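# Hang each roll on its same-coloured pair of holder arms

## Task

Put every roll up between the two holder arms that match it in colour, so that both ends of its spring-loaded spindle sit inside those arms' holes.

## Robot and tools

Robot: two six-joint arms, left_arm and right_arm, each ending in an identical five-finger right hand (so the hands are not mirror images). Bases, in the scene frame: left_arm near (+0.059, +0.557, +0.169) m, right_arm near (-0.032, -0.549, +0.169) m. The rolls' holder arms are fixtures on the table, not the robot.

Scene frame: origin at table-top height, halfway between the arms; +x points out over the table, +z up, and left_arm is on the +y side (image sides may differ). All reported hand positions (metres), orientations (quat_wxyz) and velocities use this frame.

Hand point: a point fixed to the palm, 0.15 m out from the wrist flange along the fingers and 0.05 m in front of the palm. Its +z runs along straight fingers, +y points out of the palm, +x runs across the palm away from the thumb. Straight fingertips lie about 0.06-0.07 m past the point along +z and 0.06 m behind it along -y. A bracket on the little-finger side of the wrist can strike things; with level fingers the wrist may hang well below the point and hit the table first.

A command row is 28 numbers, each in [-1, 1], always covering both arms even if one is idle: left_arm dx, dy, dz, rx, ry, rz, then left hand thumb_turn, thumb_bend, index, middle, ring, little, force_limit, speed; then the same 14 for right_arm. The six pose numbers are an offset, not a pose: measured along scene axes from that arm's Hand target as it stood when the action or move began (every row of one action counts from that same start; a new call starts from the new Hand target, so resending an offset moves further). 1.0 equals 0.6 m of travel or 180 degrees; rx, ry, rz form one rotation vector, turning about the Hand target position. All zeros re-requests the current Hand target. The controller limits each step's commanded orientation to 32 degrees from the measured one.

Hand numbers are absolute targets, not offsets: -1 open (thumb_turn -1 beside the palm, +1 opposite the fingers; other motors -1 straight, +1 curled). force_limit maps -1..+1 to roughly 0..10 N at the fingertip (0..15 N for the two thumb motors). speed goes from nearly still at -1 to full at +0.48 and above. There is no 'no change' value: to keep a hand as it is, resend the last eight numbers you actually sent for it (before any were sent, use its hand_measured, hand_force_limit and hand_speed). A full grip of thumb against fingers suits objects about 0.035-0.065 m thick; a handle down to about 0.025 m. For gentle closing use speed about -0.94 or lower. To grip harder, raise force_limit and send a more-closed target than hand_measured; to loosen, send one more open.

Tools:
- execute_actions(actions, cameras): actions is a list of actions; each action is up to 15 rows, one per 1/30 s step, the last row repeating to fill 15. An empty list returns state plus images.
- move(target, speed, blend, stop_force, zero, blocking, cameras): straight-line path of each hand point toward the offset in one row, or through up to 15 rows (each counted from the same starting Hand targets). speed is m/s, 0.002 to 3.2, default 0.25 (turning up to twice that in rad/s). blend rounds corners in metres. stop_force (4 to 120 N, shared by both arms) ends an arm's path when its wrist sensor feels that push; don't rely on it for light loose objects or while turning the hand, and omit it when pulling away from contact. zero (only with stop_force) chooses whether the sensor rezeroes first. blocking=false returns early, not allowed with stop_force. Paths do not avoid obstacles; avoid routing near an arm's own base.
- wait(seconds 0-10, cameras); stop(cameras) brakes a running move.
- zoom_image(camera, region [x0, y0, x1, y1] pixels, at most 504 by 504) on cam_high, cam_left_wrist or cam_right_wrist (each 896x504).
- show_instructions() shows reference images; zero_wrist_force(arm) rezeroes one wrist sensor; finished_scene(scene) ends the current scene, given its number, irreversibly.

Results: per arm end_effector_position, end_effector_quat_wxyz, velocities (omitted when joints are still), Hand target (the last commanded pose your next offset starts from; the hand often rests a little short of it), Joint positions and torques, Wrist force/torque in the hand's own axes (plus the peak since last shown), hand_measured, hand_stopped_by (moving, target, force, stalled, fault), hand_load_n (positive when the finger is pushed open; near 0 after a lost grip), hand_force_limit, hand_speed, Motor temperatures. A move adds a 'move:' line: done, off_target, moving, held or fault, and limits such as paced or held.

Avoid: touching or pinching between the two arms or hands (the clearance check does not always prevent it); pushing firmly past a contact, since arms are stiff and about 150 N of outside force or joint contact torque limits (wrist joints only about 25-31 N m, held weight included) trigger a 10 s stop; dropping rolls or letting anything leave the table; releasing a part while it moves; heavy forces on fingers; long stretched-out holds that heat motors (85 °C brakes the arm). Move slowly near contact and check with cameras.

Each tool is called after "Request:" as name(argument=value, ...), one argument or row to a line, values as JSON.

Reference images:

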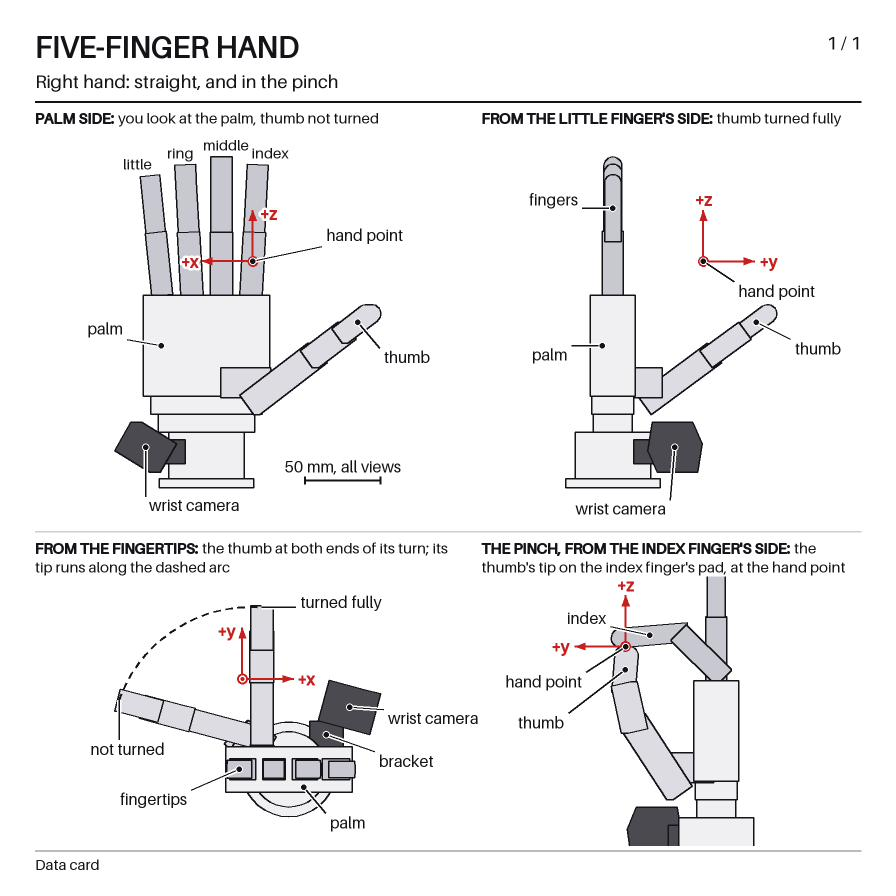

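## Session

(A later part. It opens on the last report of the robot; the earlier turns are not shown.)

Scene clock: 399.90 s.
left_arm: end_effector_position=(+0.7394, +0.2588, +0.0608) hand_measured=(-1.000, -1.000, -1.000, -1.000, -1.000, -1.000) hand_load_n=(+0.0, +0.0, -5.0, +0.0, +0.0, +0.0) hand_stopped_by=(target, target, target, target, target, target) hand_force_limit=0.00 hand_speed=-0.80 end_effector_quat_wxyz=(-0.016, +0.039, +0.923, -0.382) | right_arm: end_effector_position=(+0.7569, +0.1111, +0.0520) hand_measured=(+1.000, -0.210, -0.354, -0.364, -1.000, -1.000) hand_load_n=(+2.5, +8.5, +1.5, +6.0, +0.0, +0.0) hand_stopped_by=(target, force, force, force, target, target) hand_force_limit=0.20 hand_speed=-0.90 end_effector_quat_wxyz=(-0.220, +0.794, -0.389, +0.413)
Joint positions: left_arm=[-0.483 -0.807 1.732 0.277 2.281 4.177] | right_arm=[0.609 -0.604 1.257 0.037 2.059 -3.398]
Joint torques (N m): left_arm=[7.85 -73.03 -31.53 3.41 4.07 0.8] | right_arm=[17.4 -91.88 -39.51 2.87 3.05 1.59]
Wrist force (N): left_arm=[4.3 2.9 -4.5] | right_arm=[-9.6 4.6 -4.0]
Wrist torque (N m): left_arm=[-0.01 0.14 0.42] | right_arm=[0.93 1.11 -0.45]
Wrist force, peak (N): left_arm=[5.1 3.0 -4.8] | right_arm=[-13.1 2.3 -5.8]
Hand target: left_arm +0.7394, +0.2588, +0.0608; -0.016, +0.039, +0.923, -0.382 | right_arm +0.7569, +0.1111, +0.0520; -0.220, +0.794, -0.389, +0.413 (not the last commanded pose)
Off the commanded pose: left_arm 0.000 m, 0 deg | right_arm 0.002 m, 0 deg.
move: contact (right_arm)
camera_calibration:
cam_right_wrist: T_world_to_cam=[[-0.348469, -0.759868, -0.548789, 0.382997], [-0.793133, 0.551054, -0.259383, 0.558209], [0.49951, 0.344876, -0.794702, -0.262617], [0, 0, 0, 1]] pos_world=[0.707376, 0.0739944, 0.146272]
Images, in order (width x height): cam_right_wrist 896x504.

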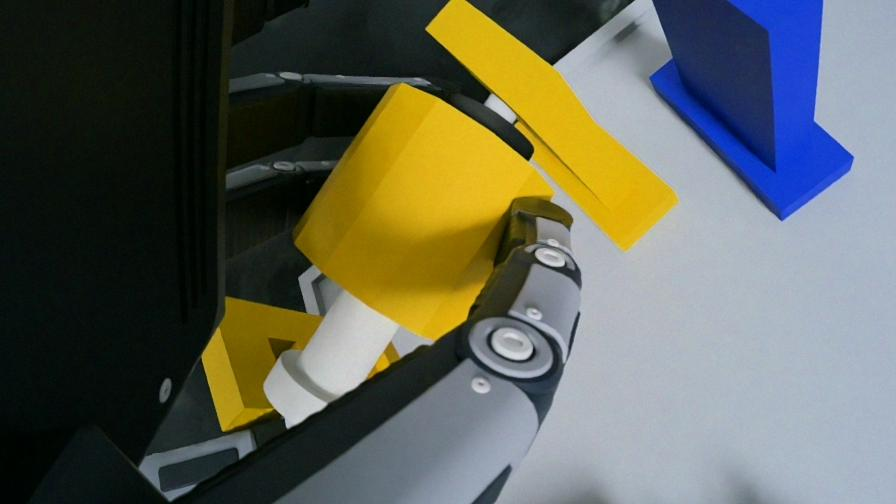

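Request:
move(
  target=[
    [-0.0018, 0.0028,0,0,0,0,-1,-1,-1,-1,-1,-1,0,-0.8,0,0.0008,-0.0033,0,0,0,1,0.35,0.0,0.0,-1,-1,0.2,-0.9],
  ],
  speed=0.01,
  cameras=["cam_right_wrist"],
)

Request:
zoom_image(
  camera="cam_right_wrist",
  region=[420, 20, 620, 180],
)

Scene clock: 404.43 s.
left_arm: end_effector_position=(+0.7384, +0.2604, +0.0608) hand_measured=(-1.000, -1.000, -1.000, -1.000, -1.000, -1.000) hand_load_n=(+0.0, +0.0, -4.5, +0.0, +0.0, +0.0) hand_stopped_by=(target, target, target, target, target, target) hand_force_limit=0.00 hand_speed=-0.80 end_effector_quat_wxyz=(-0.016, +0.039, +0.923, -0.382) | right_arm: end_effector_position=(+0.7569, +0.1116, +0.0501) hand_measured=(+1.000, -0.210, -0.354, -0.364, -1.000, -1.000) hand_load_n=(+2.5, +8.5, +1.5, +6.5, +0.0, +0.0) hand_stopped_by=(target, force, force, force, target, target) hand_force_limit=0.20 hand_speed=-0.90 end_effector_quat_wxyz=(-0.220, +0.794, -0.389, +0.413)
Joint positions: left_arm=[-0.481 -0.808 1.735 0.277 2.281 4.179] | right_arm=[0.609 -0.601 1.256 0.035 2.06 -3.398]
Joint torques (N m): left_arm=[7.81 -91.63 -20.49 -0.76 4.29 0.71] | right_arm=[17.33 -94.6 -38.99 -1.57 3.56 1.94]
Wrist force (N): left_arm=[3.9 2.7 -3.6] | right_arm=[-9.5 3.3 -3.4]
Wrist torque (N m): left_arm=[0.01 0.11 0.41] | right_arm=[0.89 1.10 -0.48]
Wrist force, peak (N): left_arm=[4.8 3.2 -4.8] | right_arm=[-10.2 4.9 -3.9]
Hand target: left_arm +0.7383, +0.2605, +0.0608; -0.016, +0.039, +0.923, -0.382 | right_arm +0.7569, +0.1116, +0.0500; -0.220, +0.794, -0.389, +0.413
Off the commanded pose: left_arm 0.000 m, 0 deg | right_arm 0.000 m, 0 deg.
move: done
camera_calibration:
cam_right_wrist: T_world_to_cam=[[-0.348407, -0.75991, -0.54877, 0.382215], [-0.79316, 0.550996, -0.259425, 0.557525], [0.499509, 0.344877, -0.794701, -0.264265], [0, 0, 0, 1]] pos_world=[0.707376, 0.0743946, 0.144372]
Images, in order (width x height): cam_right_wrist 896x504.

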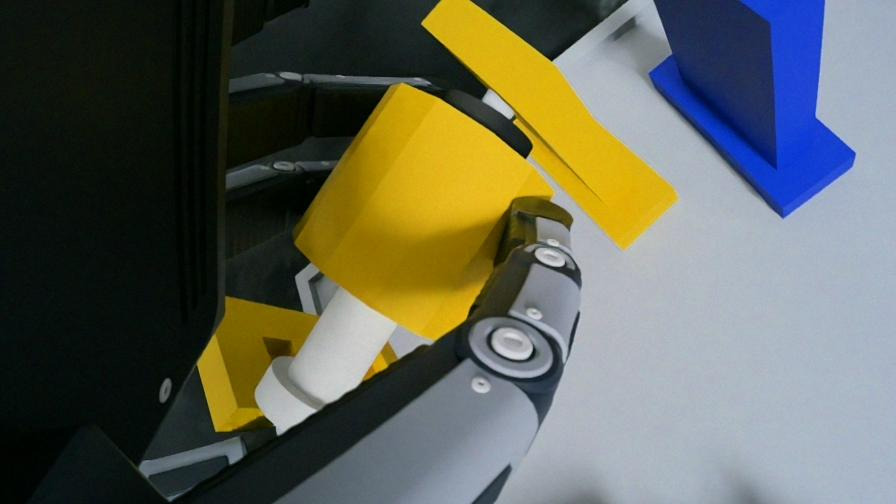

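Scaled by 2.520 from the camera's 896x504 image, which has a finer 1280x720 frame.

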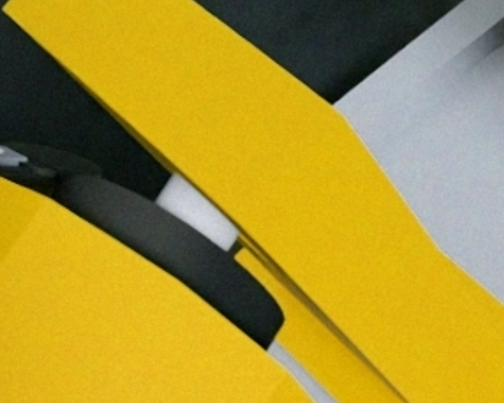

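Request:
move(
  target=[
    [-0.0192, -0.006,0,0,0,0,-1,-1,-1,-1,-1,-1,0,-0.8,-0.004,-0.006,0.002,0,0,0.05,1,0.35,0.0,0.0,-1,-1,0.2,-0.9],
    [-0.04, 0.03,0,0,0,0,-1,-1,-1,-1,-1,-1,0,-0.8,-0.004,-0.006,0.002,0,0,0.05,1,0.35,0.0,0.0,-1,-1,0.2,-0.9],
  ],
  speed=0.03,
  cameras=["cam_right_wrist"],
)

Request:
zoom_image(
  camera="cam_right_wrist",
  region=[420, 20, 620, 180],
)

Scene clock: 409.37 s.
left_arm: end_effector_position=(+0.7144, +0.2784, +0.0608) hand_measured=(-1.000, -1.000, -1.000, -1.000, -1.000, -1.000) hand_load_n=(+0.0, +0.0, +0.0, +0.0, +0.0, +0.0) hand_stopped_by=(target, target, target, target, target, target) hand_force_limit=0.00 hand_speed=-0.80 end_effector_quat_wxyz=(-0.016, +0.039, +0.923, -0.382) | right_arm: end_effector_position=(+0.7545, +0.1080, +0.0512) hand_measured=(+1.000, -0.210, -0.354, -0.364, -1.000, -1.000) hand_load_n=(+2.0, +8.5, +2.0, +6.5, +0.0, +0.0) hand_stopped_by=(target, force, force, force, target, target) hand_force_limit=0.20 hand_speed=-0.90 end_effector_quat_wxyz=(-0.251, +0.822, -0.325, +0.395)
Joint positions: left_arm=[-0.474 -0.834 1.796 0.248 2.284 4.189] | right_arm=[0.579 -0.645 1.339 -0.054 1.912 -3.524]
Joint torques (N m): left_arm=[12.76 -86.32 -14.7 0.42 3.34 2.01] | right_arm=[-16.17 -106.65 -22.72 -1.82 -1.3 -1.89]
Wrist force (N): left_arm=[0.4 -1.2 0.5] | right_arm=[-8.1 5.2 -1.6]
Wrist torque (N m): left_arm=[0.04 -0.08 -0.10] | right_arm=[0.88 1.10 -0.29]
Wrist force, peak (N): left_arm=[4.8 2.2 -3.9] | right_arm=[-9.9 3.7 -3.5]
Hand target: left_arm +0.7143, +0.2785, +0.0608; -0.016, +0.039, +0.923, -0.382 | right_arm +0.7545, +0.1080, +0.0512; -0.251, +0.822, -0.325, +0.395
Off the commanded pose: left_arm 0.000 m, 0 deg | right_arm 0.000 m, 0 deg.
move: done
camera_calibration:
cam_right_wrist: T_world_to_cam=[[-0.225341, -0.805033, -0.548765, 0.291331], [-0.869534, 0.420244, -0.259434, 0.629603], [0.439468, 0.418709, -0.794702, -0.223657], [0, 0, 0, 1]] pos_world=[0.7114, 0.0635916, 0.145472]
Images, in order (width x height): cam_right_wrist 896x504.

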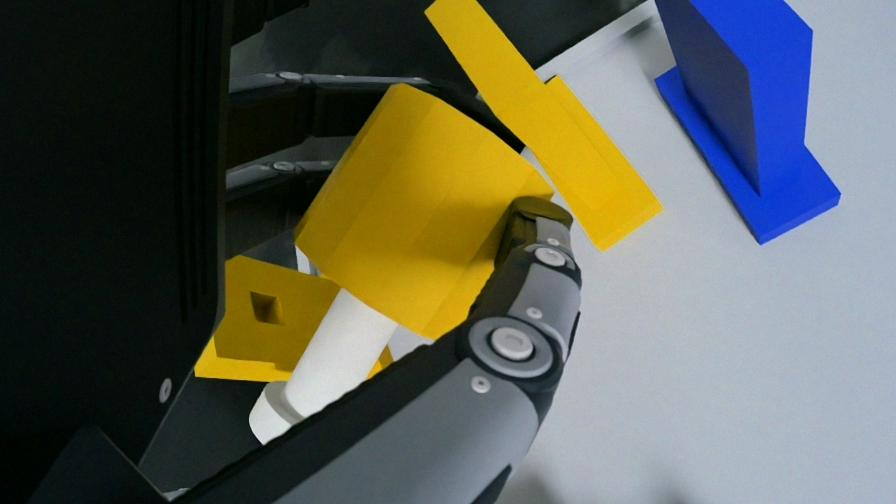

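Scaled by 2.520 from the camera's 896x504 image, which has a finer 1280x720 frame.

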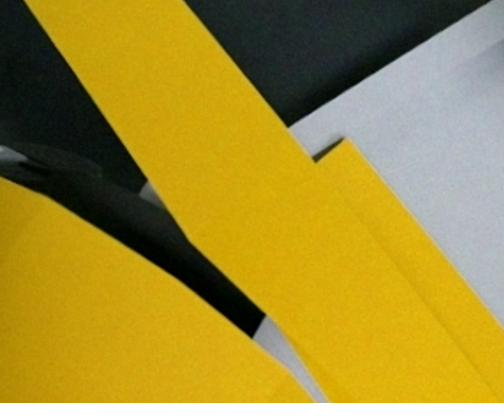

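Request:
move(
  target=[
    [-0.05,0.117,0.2,0,0,0,-1,-1,-1,-1,-1,-1,0,-0.8,0,0,0,0,0,0,1,0.35,0.0,0.0,-1,-1,0.2,-0.9],
    [-0.19,0.136,0.265,-0.5222,0.32,0.4497,-1,-1,-1,-1,-1,-1,0,-0.8,0,0,0,0,0,0,1,0.35,0.0,0.0,-1,-1,0.2,-0.9],
    [-0.19,-0.031,0.132,-0.5222,0.32,0.4497,-1,-1,-1,-1,-1,-1,0,-0.8,0,0,0,0,0,0,1,0.35,0.0,0.0,-1,-1,0.2,-0.9],
  ],
  speed=[0.2,0.35,0.15],
  blend=[0.03,0.02,0],
  cameras=["cam_left_wrist"],
)

Request:
zoom_image(
  camera="cam_left_wrist",
  region=[300, 200, 560, 400],
)

Scene clock: 417.93 s.
left_arm: end_effector_position=(+0.6003, +0.2599, +0.1401) hand_measured=(-1.000, -1.000, -1.000, -1.000, -1.000, -1.000) hand_load_n=(+0.0, +0.0, +0.0, +0.0, +0.0, -0.5) hand_stopped_by=(target, target, target, target, target, target) hand_force_limit=0.00 hand_speed=-0.80 end_effector_quat_wxyz=(+0.132, +0.633, -0.111, +0.755) | right_arm: end_effector_position=(+0.7545, +0.1080, +0.0512) hand_measured=(+1.000, -0.210, -0.354, -0.364, -1.000, -1.000) hand_load_n=(+2.0, +8.5, +2.0, +6.5, +0.0, +0.0) hand_stopped_by=(target, force, force, force, target, target) hand_force_limit=0.20 hand_speed=-0.90 end_effector_quat_wxyz=(-0.251, +0.822, -0.325, +0.395)
Joint positions: left_arm=[-0.982 -0.805 2.65 -2.061 0.948 1.699] | right_arm=[0.579 -0.645 1.339 -0.054 1.912 -3.524]
Joint torques (N m): left_arm=[-23.65 -38.23 2.31 -4.93 -1.27 2.43] | right_arm=[-15.89 -109.11 -22.89 -1.8 -1.55 -1.93]
Wrist force (N): left_arm=[1.7 0.6 2.1] | right_arm=[-7.9 5.1 -2.0]
Wrist torque (N m): left_arm=[0.12 -0.11 0.14] | right_arm=[0.88 1.08 -0.28]
Wrist force, peak (N): left_arm=[1.2 -2.9 2.5] | right_arm=[-8.6 5.3 -1.9]
Hand target: left_arm +0.6003, +0.2599, +0.1400; +0.132, +0.633, -0.111, +0.755 | right_arm +0.7545, +0.1080, +0.0512; -0.251, +0.822, -0.325, +0.395
Off the commanded pose: left_arm 0.000 m, 0 deg | right_arm 0.000 m, 0 deg.
move: done
camera_calibration:
cam_left_wrist: T_world_to_cam=[[-0.364281, -0.882704, 0.296871, 0.407408], [-0.446855, -0.11401, -0.887312, 0.421524], [0.81708, -0.45589, -0.352909, -0.204394], [0, 0, 0, 1]] pos_world=[0.503777, 0.314497, 0.180944]
Images, in order (width x height): cam_left_wrist 896x504.

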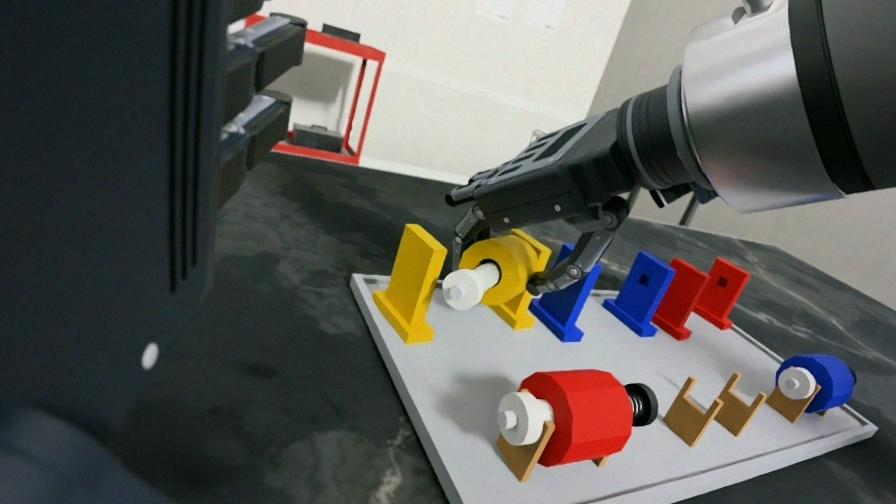

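Scaled by 1.938 from the camera's 896x504 image, which has a finer 1280x720 frame.

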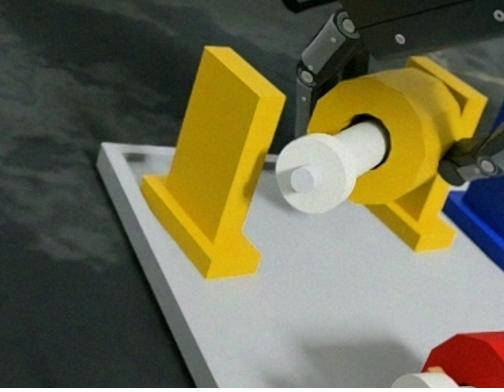

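Request:
zoom_image(
  camera="cam_left_wrist",
  region=[430, 220, 560, 320],
)

Scaled by 3.877 from the camera's 896x504 image, which has a finer 1280x720 frame.

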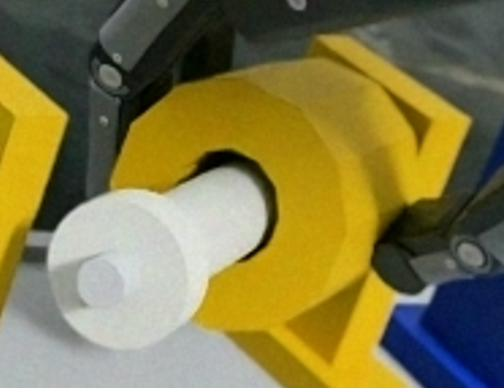

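Request:
zoom_image(
  camera="cam_left_wrist",
  region=[480, 350, 680, 490],
)

Request:
zoom_image(
  camera="cam_left_wrist",
  region=[580, 220, 780, 360],
)

Request:
zoom_image(
  camera="cam_left_wrist",
  region=[650, 340, 890, 480],
)

Scaled by 2.520 from the camera's 896x504 image, which has a finer 1280x720 frame.

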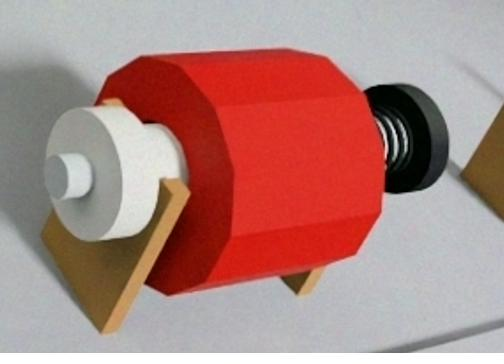

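Scaled by 2.520 from the camera's 896x504 image, which has a finer 1280x720 frame.

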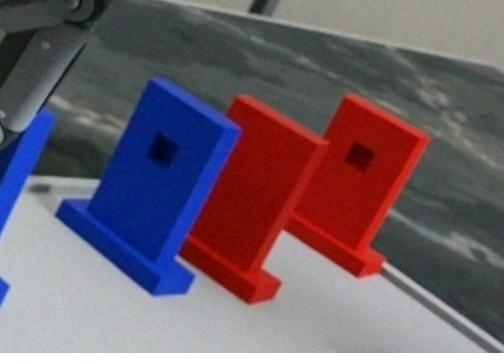

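Scaled by 2.100 from the camera's 896x504 image, which has a finer 1280x720 frame.

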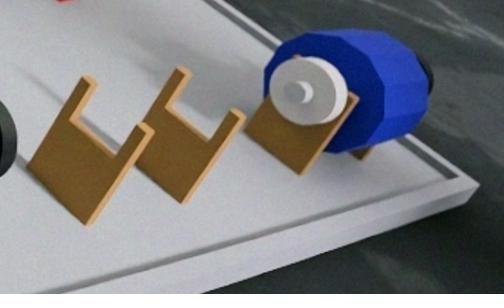

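Request:
move(
  target=[
    [0,0,0,0,0,0,-1,-1,-1,-1,-1,-1,0,-0.8,-0.0227,0.035,0,0,0,0,1,0.35,0.0,0.0,-1,-1,0.2,-0.9],
    [-0.167,0.317,0.133,0,0,-0.222,-1,-1,-1,-1,-1,-1,0,-0.8,-0.174,0.037,0.181,0,0,0,1,0.35,0.0,0.0,-1,-1,0.2,-0.9],
    [-0.167,0.317,0.133,0,0,-0.222,-1,-1,-1,-1,-1,-1,0,-0.8,-0.424,-0.013,0.131,0.021,-0.0704,-0.1421,1,0.35,0.0,0.0,-1,-1,0.2,-0.9],
  ],
  speed=[0.06,0.2,0.2],
  blend=[0.005,0.02,0],
  cameras=["cam_left_wrist","cam_right_wrist"],
)

Scene clock: 436.40 s.
left_arm: end_effector_position=(+0.5001, +0.4501, +0.2198) hand_measured=(-1.000, -1.000, -1.000, -1.000, -1.000, -1.000) hand_load_n=(+0.0, +0.0, +0.0, +0.0, +0.0, +0.0) hand_stopped_by=(target, target, target, target, target, target) hand_force_limit=0.00 hand_speed=-0.80 end_effector_quat_wxyz=(+0.382, +0.557, -0.321, +0.664) | right_arm: end_effector_position=(+0.5001, +0.1002, +0.1298) hand_measured=(+1.000, -0.210, -0.354, -0.364, -1.000, -1.000) hand_load_n=(+2.0, +8.5, +2.0, +6.0, +0.0, +0.0) hand_stopped_by=(target, force, force, force, target, target) hand_force_limit=0.20 hand_speed=-0.90 end_effector_quat_wxyz=(-0.219, +0.673, -0.482, +0.517)
Joint positions: left_arm=[-0.053 -1.076 2.609 -1.846 2.54 1.31] | right_arm=[0.893 -0.789 1.58 -0.027 2.578 -3.01]
Joint torques (N m): left_arm=[9.6 -34.44 -11.16 -5.08 1.12 -3.19] | right_arm=[21.67 -81.14 -34.56 4.05 3.33 1.48]
Wrist force (N): left_arm=[2.3 0.8 2.6] | right_arm=[-8.5 5.5 -1.7]
Wrist torque (N m): left_arm=[0.11 -0.22 0.48] | right_arm=[0.91 1.20 -0.44]
Wrist force, peak (N): left_arm=[1.1 2.6 2.9] | right_arm=[-8.4 6.5 -3.5]
Hand target: left_arm +0.5001, +0.4501, +0.2198; +0.382, +0.557, -0.321, +0.664 | right_arm +0.5001, +0.1002, +0.1298; -0.219, +0.673, -0.482, +0.517
Off the commanded pose: left_arm 0.000 m, 0 deg | right_arm 0.000 m, 0 deg.
move: done
camera_calibration:
cam_left_wrist: T_world_to_cam=[[-0.84616, -0.442637, 0.296792, 0.557977], [-0.415668, 0.199638, -0.887336, 0.312461], [0.333517, -0.874195, -0.352916, 0.42245], [0, 0, 0, 1]] pos_world=[0.461123, 0.553906, 0.260744]
cam_right_wrist: T_world_to_cam=[[-0.412304, -0.618661, -0.668778, 0.361314], [-0.528489, 0.760359, -0.377562, 0.24279], [0.742094, 0.197771, -0.640455, -0.195312], [0, 0, 0, 1]] pos_world=[0.422223, 0.07755, 0.208219]
Images, in order (width x height): cam_left_wrist 896x504, cam_right_wrist 896x504.

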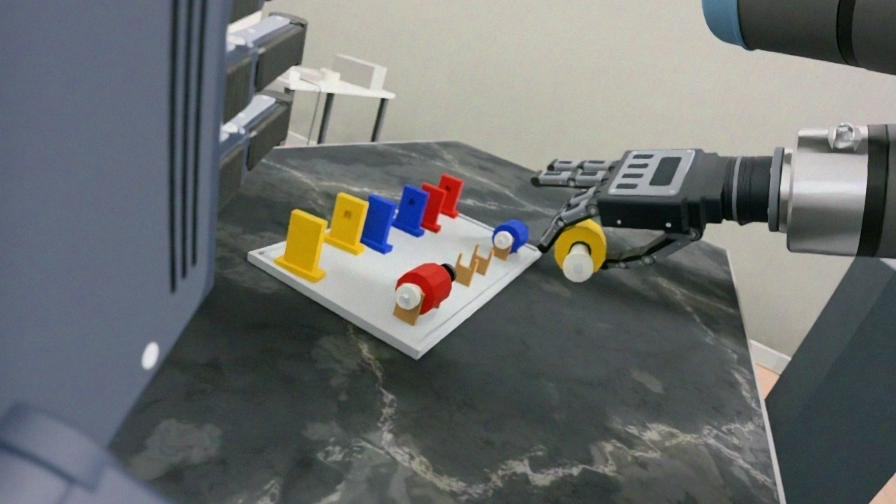

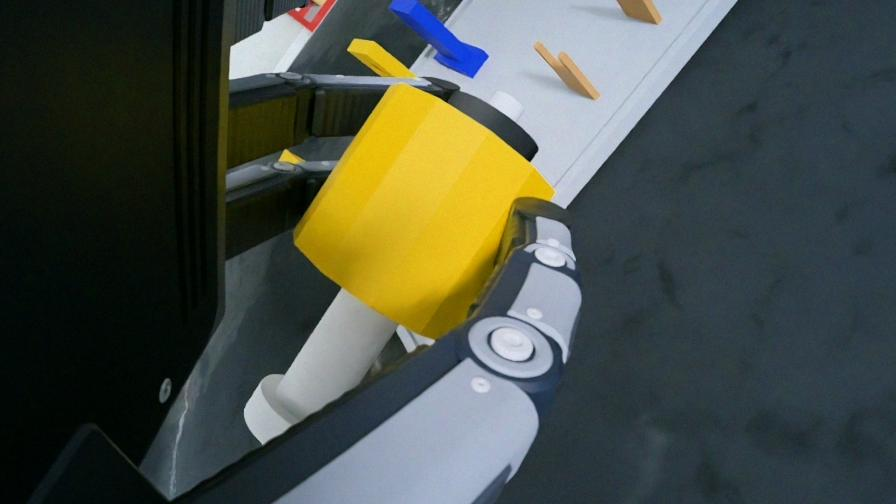

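Request:
move(
  target=[
    [0,0,0,0,0,0,-1,-1,-1,-1,-1,-1,0,-0.8,0,0,-0.15,0,0,0,1,0.35,0.0,0.0,-1,-1,0.2,-0.9],
  ],
  speed=0.08,
)

Request:
move(
  target=[
    [0,0,0,0,0,0,-1,-1,-1,-1,-1,-1,0,-0.8,0,0,-0.06,0,0,0,1,0.35,0.0,0.0,-1,-1,0.2,-0.9],
  ],
  speed=0.015,
  stop_force=5,
  cameras=["cam_left_wrist","cam_right_wrist"],
)

Request:
zoom_image(
  camera="cam_left_wrist",
  region=[480, 180, 720, 380],
)

Scene clock: 438.63 s.
left_arm: end_effector_position=(+0.5001, +0.4501, +0.2198) hand_measured=(-1.000, -1.000, -1.000, -1.000, -1.000, -1.000) hand_load_n=(+0.0, +0.0, +0.0, +0.0, +0.0, +0.0) hand_stopped_by=(target, target, target, target, target, target) hand_force_limit=0.00 hand_speed=-0.80 end_effector_quat_wxyz=(+0.382, +0.557, -0.321, +0.664) | right_arm: end_effector_position=(+0.5001, +0.1002, +0.0400) hand_measured=(+1.000, -0.210, -0.354, -0.364, -1.000, -1.000) hand_load_n=(+2.0, +8.5, +1.5, +6.5, -0.5, +0.0) hand_stopped_by=(target, force, force, force, target, target) hand_force_limit=0.20 hand_speed=-0.90 end_effector_quat_wxyz=(-0.219, +0.673, -0.482, +0.517)
Joint positions: left_arm=[-0.053 -1.076 2.609 -1.846 2.54 1.31] | right_arm=[0.893 -0.679 1.575 -0.133 2.578 -3.01]
Joint torques (N m): left_arm=[12.3 -33.11 -10.9 -4.83 1.07 -2.97] | right_arm=[19.29 -81.18 -32.09 -1.78 1.88 -1.17]
Wrist force (N): left_arm=[2.5 0.4 2.2] | right_arm=[-7.8 5.1 -2.0]
Wrist torque (N m): left_arm=[0.07 -0.25 0.49] | right_arm=[0.86 1.08 -0.42]
Wrist force, peak (N): left_arm=[2.5 1.0 2.5] | right_arm=[-8.5 6.1 -2.3]
Hand target: left_arm +0.5001, +0.4501, +0.2198; +0.382, +0.557, -0.321, +0.664 | right_arm +0.5001, +0.1002, +0.0398; -0.219, +0.673, -0.482, +0.517
Off the commanded pose: left_arm 0.000 m, 0 deg | right_arm 0.000 m, 0 deg.
move: done

Scene clock: 441.10 s.
left_arm: end_effector_position=(+0.5001, +0.4501, +0.2198) hand_measured=(-1.000, -1.000, -1.000, -1.000, -1.000, -1.000) hand_load_n=(+0.0, +0.0, +0.0, +0.0, +0.0, +0.0) hand_stopped_by=(target, target, target, target, target, target) hand_force_limit=0.00 hand_speed=-0.80 end_effector_quat_wxyz=(+0.382, +0.557, -0.321, +0.664) | right_arm: end_effector_position=(+0.5001, +0.1002, +0.0191) hand_measured=(+1.000, -0.210, -0.354, -0.364, -1.000, -1.000) hand_load_n=(+1.5, +8.5, +2.5, +5.5, -0.5, +0.0) hand_stopped_by=(target, force, force, force, target, target) hand_force_limit=0.20 hand_speed=-0.90 end_effector_quat_wxyz=(-0.219, +0.673, -0.482, +0.517)
Joint positions: left_arm=[-0.053 -1.076 2.609 -1.846 2.54 1.31] | right_arm=[0.893 -0.652 1.571 -0.155 2.578 -3.01]
Joint torques (N m): left_arm=[10.99 -34.49 -10.34 -4.75 0.61 -2.62] | right_arm=[13.65 -99.5 -14.59 5.2 0.98 -0.82]
Wrist force (N): left_arm=[2.0 0.3 2.2] | right_arm=[-8.2 5.5 -2.4]
Wrist torque (N m): left_arm=[0.06 -0.17 0.45] | right_arm=[0.95 1.16 -0.43]
Wrist force, peak (N): left_arm=[2.3 0.7 2.6] | right_arm=[-8.5 5.4 -2.6]
Hand target: left_arm +0.5001, +0.4501, +0.2198; +0.382, +0.557, -0.321, +0.664 | right_arm +0.5001, +0.1002, +0.0191; -0.219, +0.673, -0.482, +0.517 (not the last commanded pose)
Off the commanded pose: left_arm 0.000 m, 0 deg | right_arm 0.015 m, 0 deg.
move: contact (right_arm)
camera_calibration:
cam_left_wrist: T_world_to_cam=[[-0.846124, -0.442655, 0.296867, 0.557951], [-0.41574, 0.1996, -0.887311, 0.312508], [0.333518, -0.874195, -0.352916, 0.422449], [0, 0, 0, 1]] pos_world=[0.461123, 0.553906, 0.260744]
cam_right_wrist: T_world_to_cam=[[-0.412385, -0.618624, -0.668762, 0.28731], [-0.528406, 0.760414, -0.377568, 0.200955], [0.742109, 0.197675, -0.640468, -0.266208], [0, 0, 0, 1]] pos_world=[0.422223, 0.0775499, 0.0975186]
Images, in order (width x height): cam_left_wrist 896x504, cam_right_wrist 896x504.

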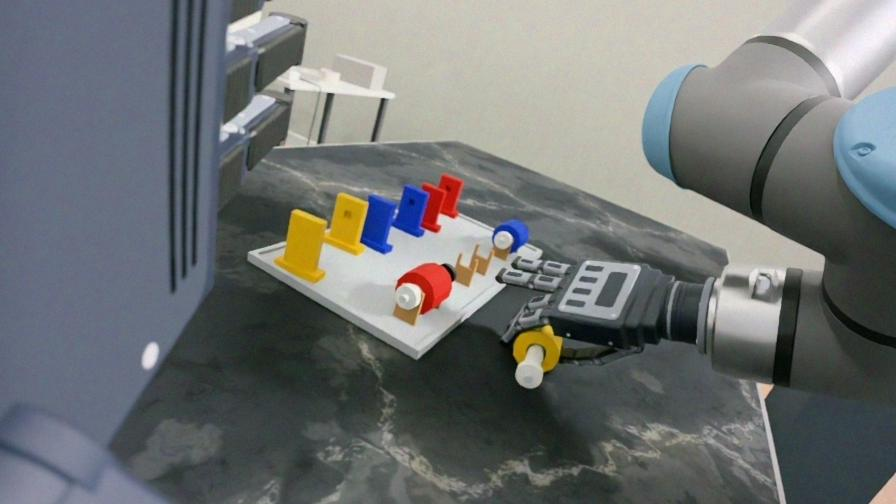

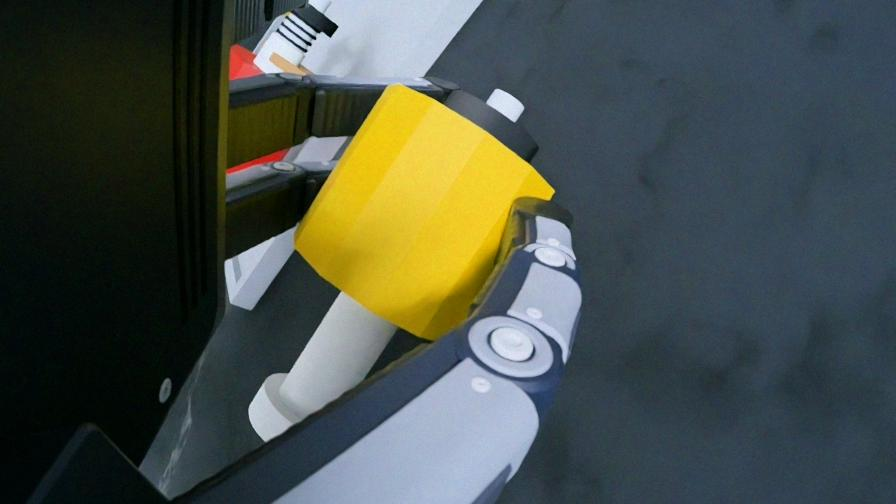

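Scaled by 2.100 from the camera's 896x504 image, which has a finer 1280x720 frame.

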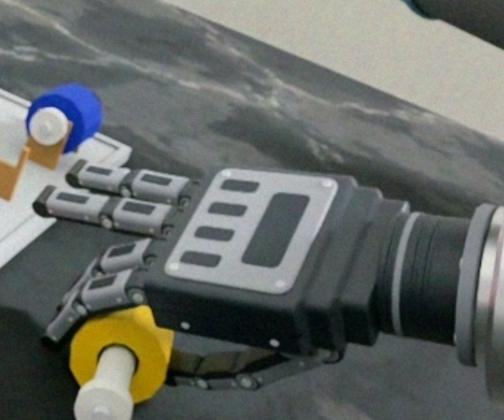

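Request:
move(
  target=[
    [0,0,0,0,0,0,-1,-1,-1,-1,-1,-1,0,-0.8,0,0,-0.01,0,0,0,1,0.35,0.0,0.0,-1,-1,0.2,-0.9],
  ],
  speed=0.01,
  stop_force=8,
  cameras=["cam_left_wrist","cam_right_wrist"],
)

Request:
zoom_image(
  camera="cam_left_wrist",
  region=[480, 300, 620, 420],
)

Scene clock: 443.17 s.
left_arm: end_effector_position=(+0.5001, +0.4501, +0.2198) hand_measured=(-1.000, -1.000, -1.000, -1.000, -1.000, -1.000) hand_load_n=(+0.0, +0.0, +0.0, +0.0, +0.0, +0.0) hand_stopped_by=(target, target, target, target, target, target) hand_force_limit=0.00 hand_speed=-0.80 end_effector_quat_wxyz=(+0.382, +0.557, -0.321, +0.664) | right_arm: end_effector_position=(+0.5000, +0.1001, +0.0183) hand_measured=(+1.000, -0.210, -0.354, -0.364, -1.000, -1.000) hand_load_n=(+0.5, +8.5, +2.0, +5.5, +0.0, +0.0) hand_stopped_by=(target, force, force, force, target, target) hand_force_limit=0.20 hand_speed=-0.90 end_effector_quat_wxyz=(-0.219, +0.673, -0.482, +0.517)
Joint positions: left_arm=[-0.053 -1.076 2.609 -1.846 2.54 1.31] | right_arm=[0.893 -0.651 1.571 -0.156 2.578 -3.01]
Joint torques (N m): left_arm=[11.7 -33.92 -10.54 -4.97 0.82 -2.79] | right_arm=[15.14 -98.92 -15.05 5.14 1.33 -0.79]
Wrist force (N): left_arm=[2.0 0.9 2.4] | right_arm=[-6.9 3.5 -2.8]
Wrist torque (N m): left_arm=[0.14 -0.17 0.47] | right_arm=[0.94 1.14 -0.46]
Wrist force, peak (N): left_arm=[2.4 1.0 2.5] | right_arm=[-8.3 5.6 -2.5]
Hand target: left_arm +0.5001, +0.4501, +0.2198; +0.382, +0.557, -0.321, +0.664 | right_arm +0.5000, +0.1001, +0.0183; -0.219, +0.673, -0.482, +0.517 (not the last commanded pose)
Off the commanded pose: left_arm 0.000 m, 0 deg | right_arm 0.005 m, 0 deg.
move: contact (right_arm)
camera_calibration:
cam_left_wrist: T_world_to_cam=[[-0.846124, -0.442655, 0.296867, 0.557951], [-0.41574, 0.1996, -0.887311, 0.312508], [0.333518, -0.874195, -0.352916, 0.422449], [0, 0, 0, 1]] pos_world=[0.461123, 0.553906, 0.260744]
cam_right_wrist: T_world_to_cam=[[-0.412475, -0.618709, -0.668628, 0.286703], [-0.528446, 0.760369, -0.377604, 0.2007], [0.742031, 0.197582, -0.640587, -0.266575], [0, 0, 0, 1]] pos_world=[0.422124, 0.07745, 0.0967186]
Images, in order (width x height): cam_left_wrist 896x504, cam_right_wrist 896x504.

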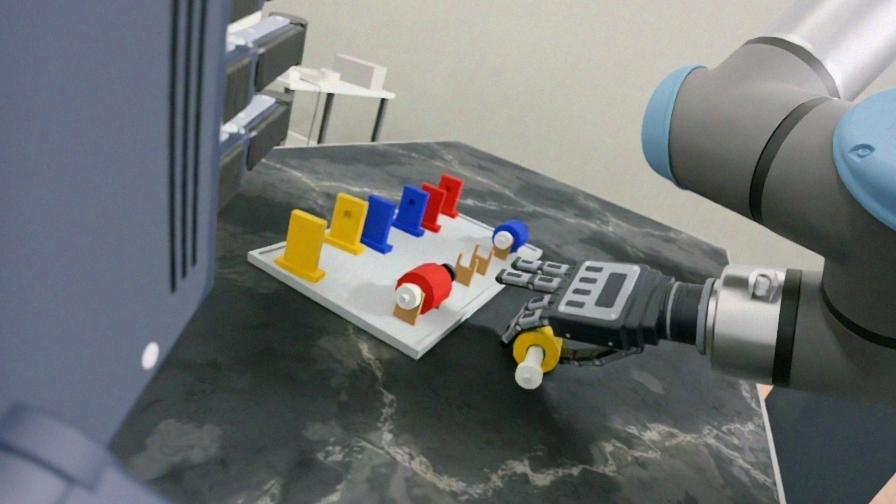

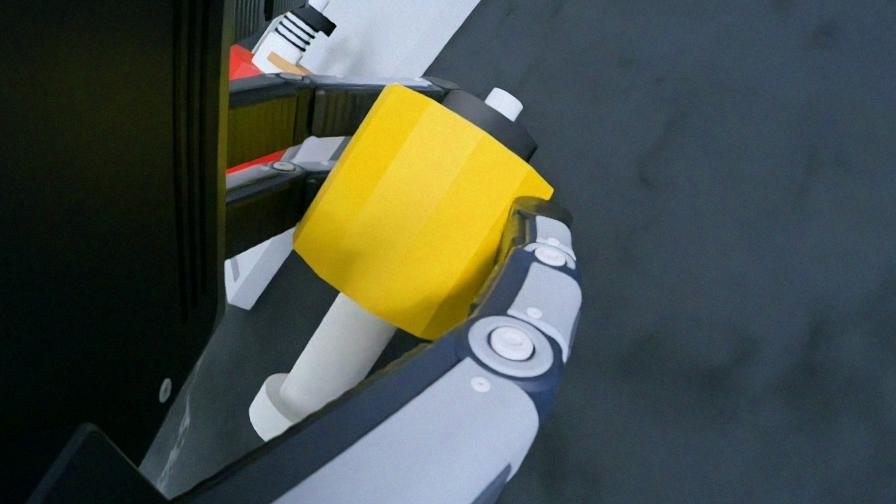

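Scaled by 3.600 from the camera's 896x504 image, which has a finer 1280x720 frame.

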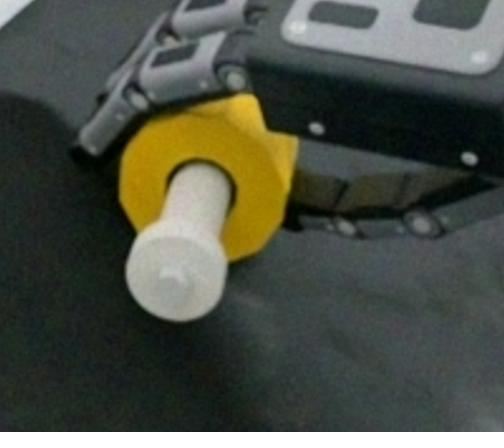

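Request:
move(
  target=[
    [0,0,0,0,0,0,-1,-1,-1,-1,-1,-1,0,-0.8,0,0,0.01,0.0389,0,0,1,0.35,0.0,0.0,-1,-1,0.2,-0.9],
  ],
  speed=0.05,
)

Request:
move(
  target=[
    [0,0,0,0,0,0,-1,-1,-1,-1,-1,-1,0,-0.8,0,0,-0.025,0,0,0,1,0.35,0.0,0.0,-1,-1,0.2,-0.9],
  ],
  speed=0.01,
  stop_force=5,
  cameras=["cam_left_wrist","cam_right_wrist"],
)

Request:
zoom_image(
  camera="cam_left_wrist",
  region=[480, 300, 620, 420],
)

Scene clock: 446.10 s.
left_arm: end_effector_position=(+0.5001, +0.4501, +0.2198) hand_measured=(-1.000, -1.000, -1.000, -1.000, -1.000, -1.000) hand_load_n=(+0.0, +0.0, +0.0, +0.0, +0.0, +0.0) hand_stopped_by=(target, target, target, target, target, target) hand_force_limit=0.00 hand_speed=-0.80 end_effector_quat_wxyz=(+0.382, +0.557, -0.321, +0.664) | right_arm: end_effector_position=(+0.5000, +0.1001, +0.0243) hand_measured=(+1.000, -0.210, -0.354, -0.364, -1.000, -1.000) hand_load_n=(+1.0, +9.0, +2.5, +5.0, +0.0, +0.0) hand_stopped_by=(target, force, force, force, target, target) hand_force_limit=0.20 hand_speed=-0.90 end_effector_quat_wxyz=(-0.259, +0.658, -0.513, +0.487)
Joint positions: left_arm=[-0.053 -1.076 2.609 -1.846 2.54 1.31] | right_arm=[0.876 -0.691 1.625 -0.203 2.515 -2.932]
Joint torques (N m): left_arm=[10.49 -33.9 -11.29 -4.67 0.89 -3.06] | right_arm=[-16.21 -98.04 -15.85 -1.39 -1.18 2]
Wrist force (N): left_arm=[2.2 0.8 2.1] | right_arm=[-7.8 5.3 -2.0]
Wrist torque (N m): left_arm=[0.15 -0.19 0.48] | right_arm=[0.89 1.09 -0.40]
Wrist force, peak (N): left_arm=[2.1 0.7 2.9] | right_arm=[-8.1 5.4 -3.0]
Hand target: left_arm +0.5001, +0.4501, +0.2198; +0.382, +0.557, -0.321, +0.664 | right_arm +0.5000, +0.1001, +0.0243; -0.259, +0.658, -0.513, +0.487
Off the commanded pose: left_arm 0.000 m, 0 deg | right_arm 0.000 m, 0 deg.
move: done

Scene clock: 447.67 s.
left_arm: end_effector_position=(+0.5001, +0.4501, +0.2198) hand_measured=(-1.000, -1.000, -1.000, -1.000, -1.000, -1.000) hand_load_n=(+0.0, +0.0, +0.0, +0.0, +0.0, +0.5) hand_stopped_by=(target, target, target, target, target, target) hand_force_limit=0.00 hand_speed=-0.80 end_effector_quat_wxyz=(+0.382, +0.557, -0.321, +0.664) | right_arm: end_effector_position=(+0.5000, +0.1001, +0.0202) hand_measured=(+1.000, -0.210, -0.354, -0.364, -1.000, -1.000) hand_load_n=(+1.0, +8.5, +2.5, +5.0, -0.5, +0.0) hand_stopped_by=(target, force, force, force, target, target) hand_force_limit=0.20 hand_speed=-0.90 end_effector_quat_wxyz=(-0.259, +0.658, -0.513, +0.487)
Joint positions: left_arm=[-0.053 -1.076 2.609 -1.846 2.54 1.31] | right_arm=[0.876 -0.685 1.624 -0.207 2.515 -2.932]
Joint torques (N m): left_arm=[11.95 -33.62 -11.18 -4.9 0.87 -3] | right_arm=[-16.47 -98.38 -15.04 4.88 -1.02 1.43]
Wrist force (N): left_arm=[2.1 0.6 2.3] | right_arm=[-7.5 4.6 -2.2]
Wrist torque (N m): left_arm=[0.10 -0.18 0.46] | right_arm=[0.82 1.05 -0.40]
Wrist force, peak (N): left_arm=[2.4 0.4 2.6] | right_arm=[-8.1 5.1 -2.5]
Hand target: left_arm +0.5001, +0.4501, +0.2198; +0.382, +0.557, -0.321, +0.664 | right_arm +0.5000, +0.1001, +0.0202; -0.259, +0.658, -0.513, +0.487 (not the last commanded pose)
Off the commanded pose: left_arm 0.000 m, 0 deg | right_arm 0.011 m, 0 deg.
move: contact (right_arm)
camera_calibration:
cam_left_wrist: T_world_to_cam=[[-0.846124, -0.442655, 0.296867, 0.557951], [-0.41574, 0.1996, -0.887311, 0.312508], [0.333518, -0.874195, -0.352916, 0.422449], [0, 0, 0, 1]] pos_world=[0.461123, 0.553906, 0.260744]
cam_right_wrist: T_world_to_cam=[[-0.412476, -0.532613, -0.739045, 0.280738], [-0.528433, 0.800724, -0.282134, 0.195408], [0.742039, 0.274162, -0.61173, -0.273659], [0, 0, 0, 1]] pos_world=[0.422123, 0.0680835, 0.0952044]
Images, in order (width x height): cam_left_wrist 896x504, cam_right_wrist 896x504.

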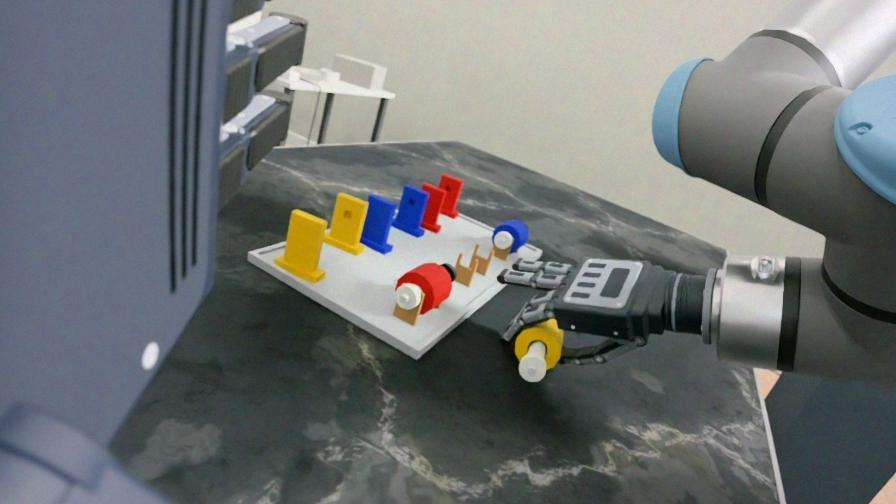

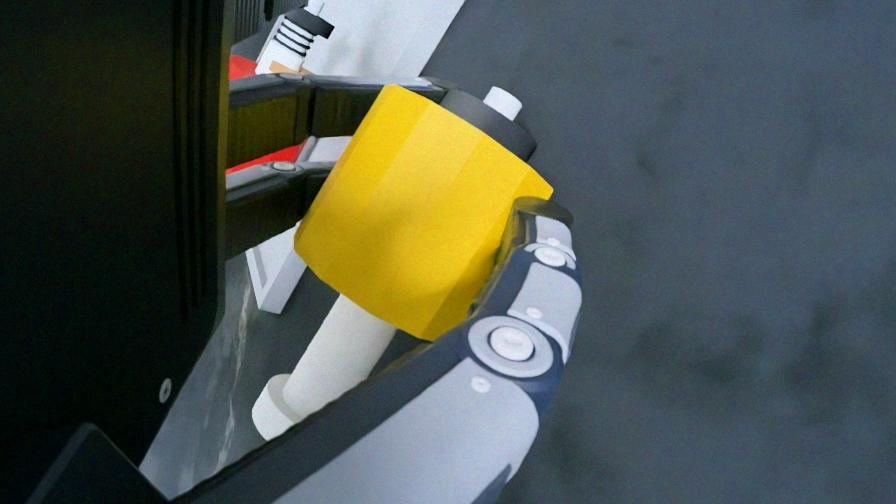

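Scaled by 3.600 from the camera's 896x504 image, which has a finer 1280x720 frame.

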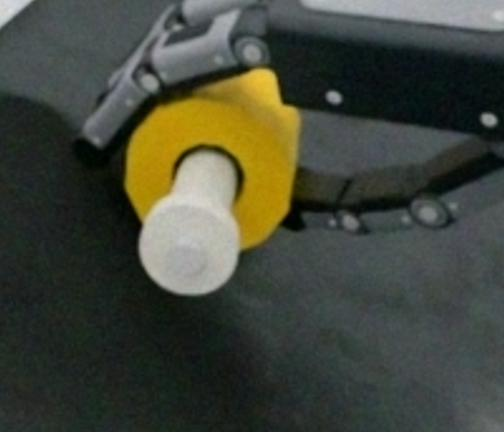

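Request:
move(
  target=[
    [0,0,0,0,0,0,-1,-1,-1,-1,-1,-1,0,-0.8,0,0,0,0,0,0,1,-0.4,-0.55,-0.55,-1,-1,0.2,-0.7],
  ],
  speed=0.02,
  cameras=["cam_left_wrist","cam_right_wrist"],
)

Request:
zoom_image(
  camera="cam_left_wrist",
  region=[480, 300, 620, 420],
)

Scene clock: 449.50 s.
left_arm: end_effector_position=(+0.5001, +0.4501, +0.2198) hand_measured=(-1.000, -1.000, -1.000, -1.000, -1.000, -1.000) hand_load_n=(+0.0, +0.0, +0.0, +0.0, +0.0, +0.0) hand_stopped_by=(target, target, target, target, target, target) hand_force_limit=0.00 hand_speed=-0.80 end_effector_quat_wxyz=(+0.382, +0.557, -0.321, +0.664) | right_arm: end_effector_position=(+0.5000, +0.1001, +0.0202) hand_measured=(+1.000, -0.400, -0.550, -0.550, -1.000, -1.000) hand_load_n=(+0.0, +0.0, +0.0, +0.0, +0.0, +0.0) hand_stopped_by=(target, target, target, target, target, target) hand_force_limit=0.20 hand_speed=-0.70 end_effector_quat_wxyz=(-0.259, +0.658, -0.513, +0.487)
Joint positions: left_arm=[-0.053 -1.076 2.609 -1.846 2.54 1.31] | right_arm=[0.876 -0.685 1.624 -0.207 2.515 -2.932]
Joint torques (N m): left_arm=[9.69 -33.24 -10.8 -4.93 0.87 -2.95] | right_arm=[-16.2 -97.23 -16.41 4.37 -0.91 1.02]
Wrist force (N): left_arm=[1.9 0.5 2.4] | right_arm=[-7.1 4.9 -2.5]
Wrist torque (N m): left_arm=[0.09 -0.15 0.45] | right_arm=[0.93 1.03 -0.37]
Wrist force, peak (N): left_arm=[2.4 0.7 2.6] | right_arm=[-7.6 5.4 -2.8]
Hand target: left_arm +0.5001, +0.4501, +0.2198; +0.382, +0.557, -0.321, +0.664 | right_arm +0.5000, +0.1001, +0.0202; -0.259, +0.658, -0.513, +0.487
Off the commanded pose: left_arm 0.000 m, 0 deg | right_arm 0.000 m, 0 deg.
move: done
camera_calibration:
cam_left_wrist: T_world_to_cam=[[-0.846124, -0.442655, 0.296867, 0.557951], [-0.41574, 0.1996, -0.887311, 0.312508], [0.333518, -0.874195, -0.352916, 0.422449], [0, 0, 0, 1]] pos_world=[0.461123, 0.553906, 0.260744]
cam_right_wrist: T_world_to_cam=[[-0.412476, -0.532613, -0.739045, 0.280738], [-0.528433, 0.800724, -0.282134, 0.195408], [0.742039, 0.274162, -0.61173, -0.273659], [0, 0, 0, 1]] pos_world=[0.422123, 0.0680835, 0.0952044]
Images, in order (width x height): cam_left_wrist 896x504, cam_right_wrist 896x504.

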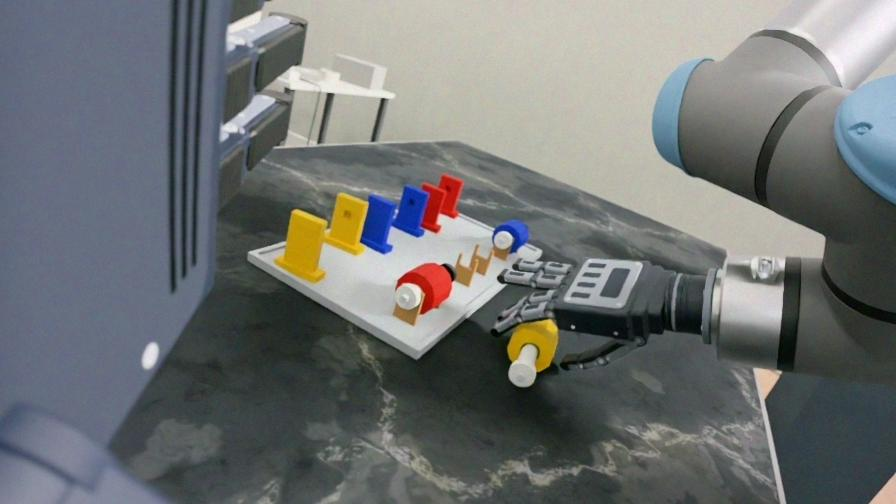

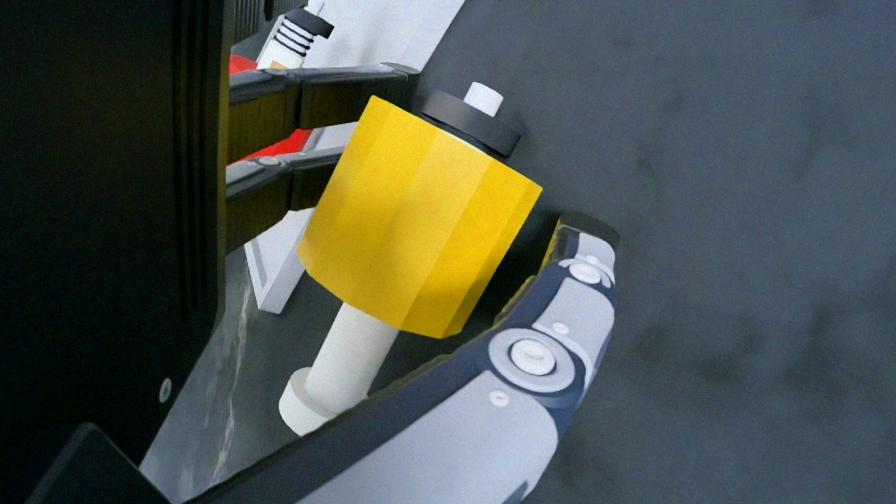

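Scaled by 3.600 from the camera's 896x504 image, which has a finer 1280x720 frame.

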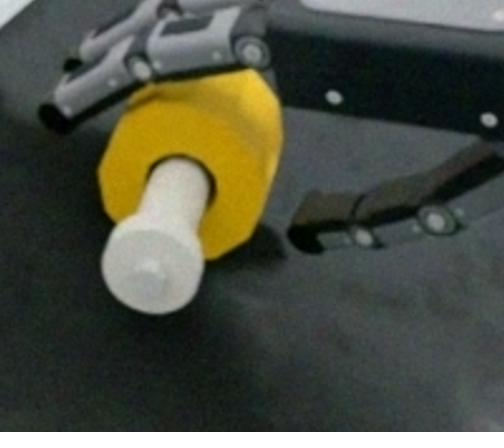

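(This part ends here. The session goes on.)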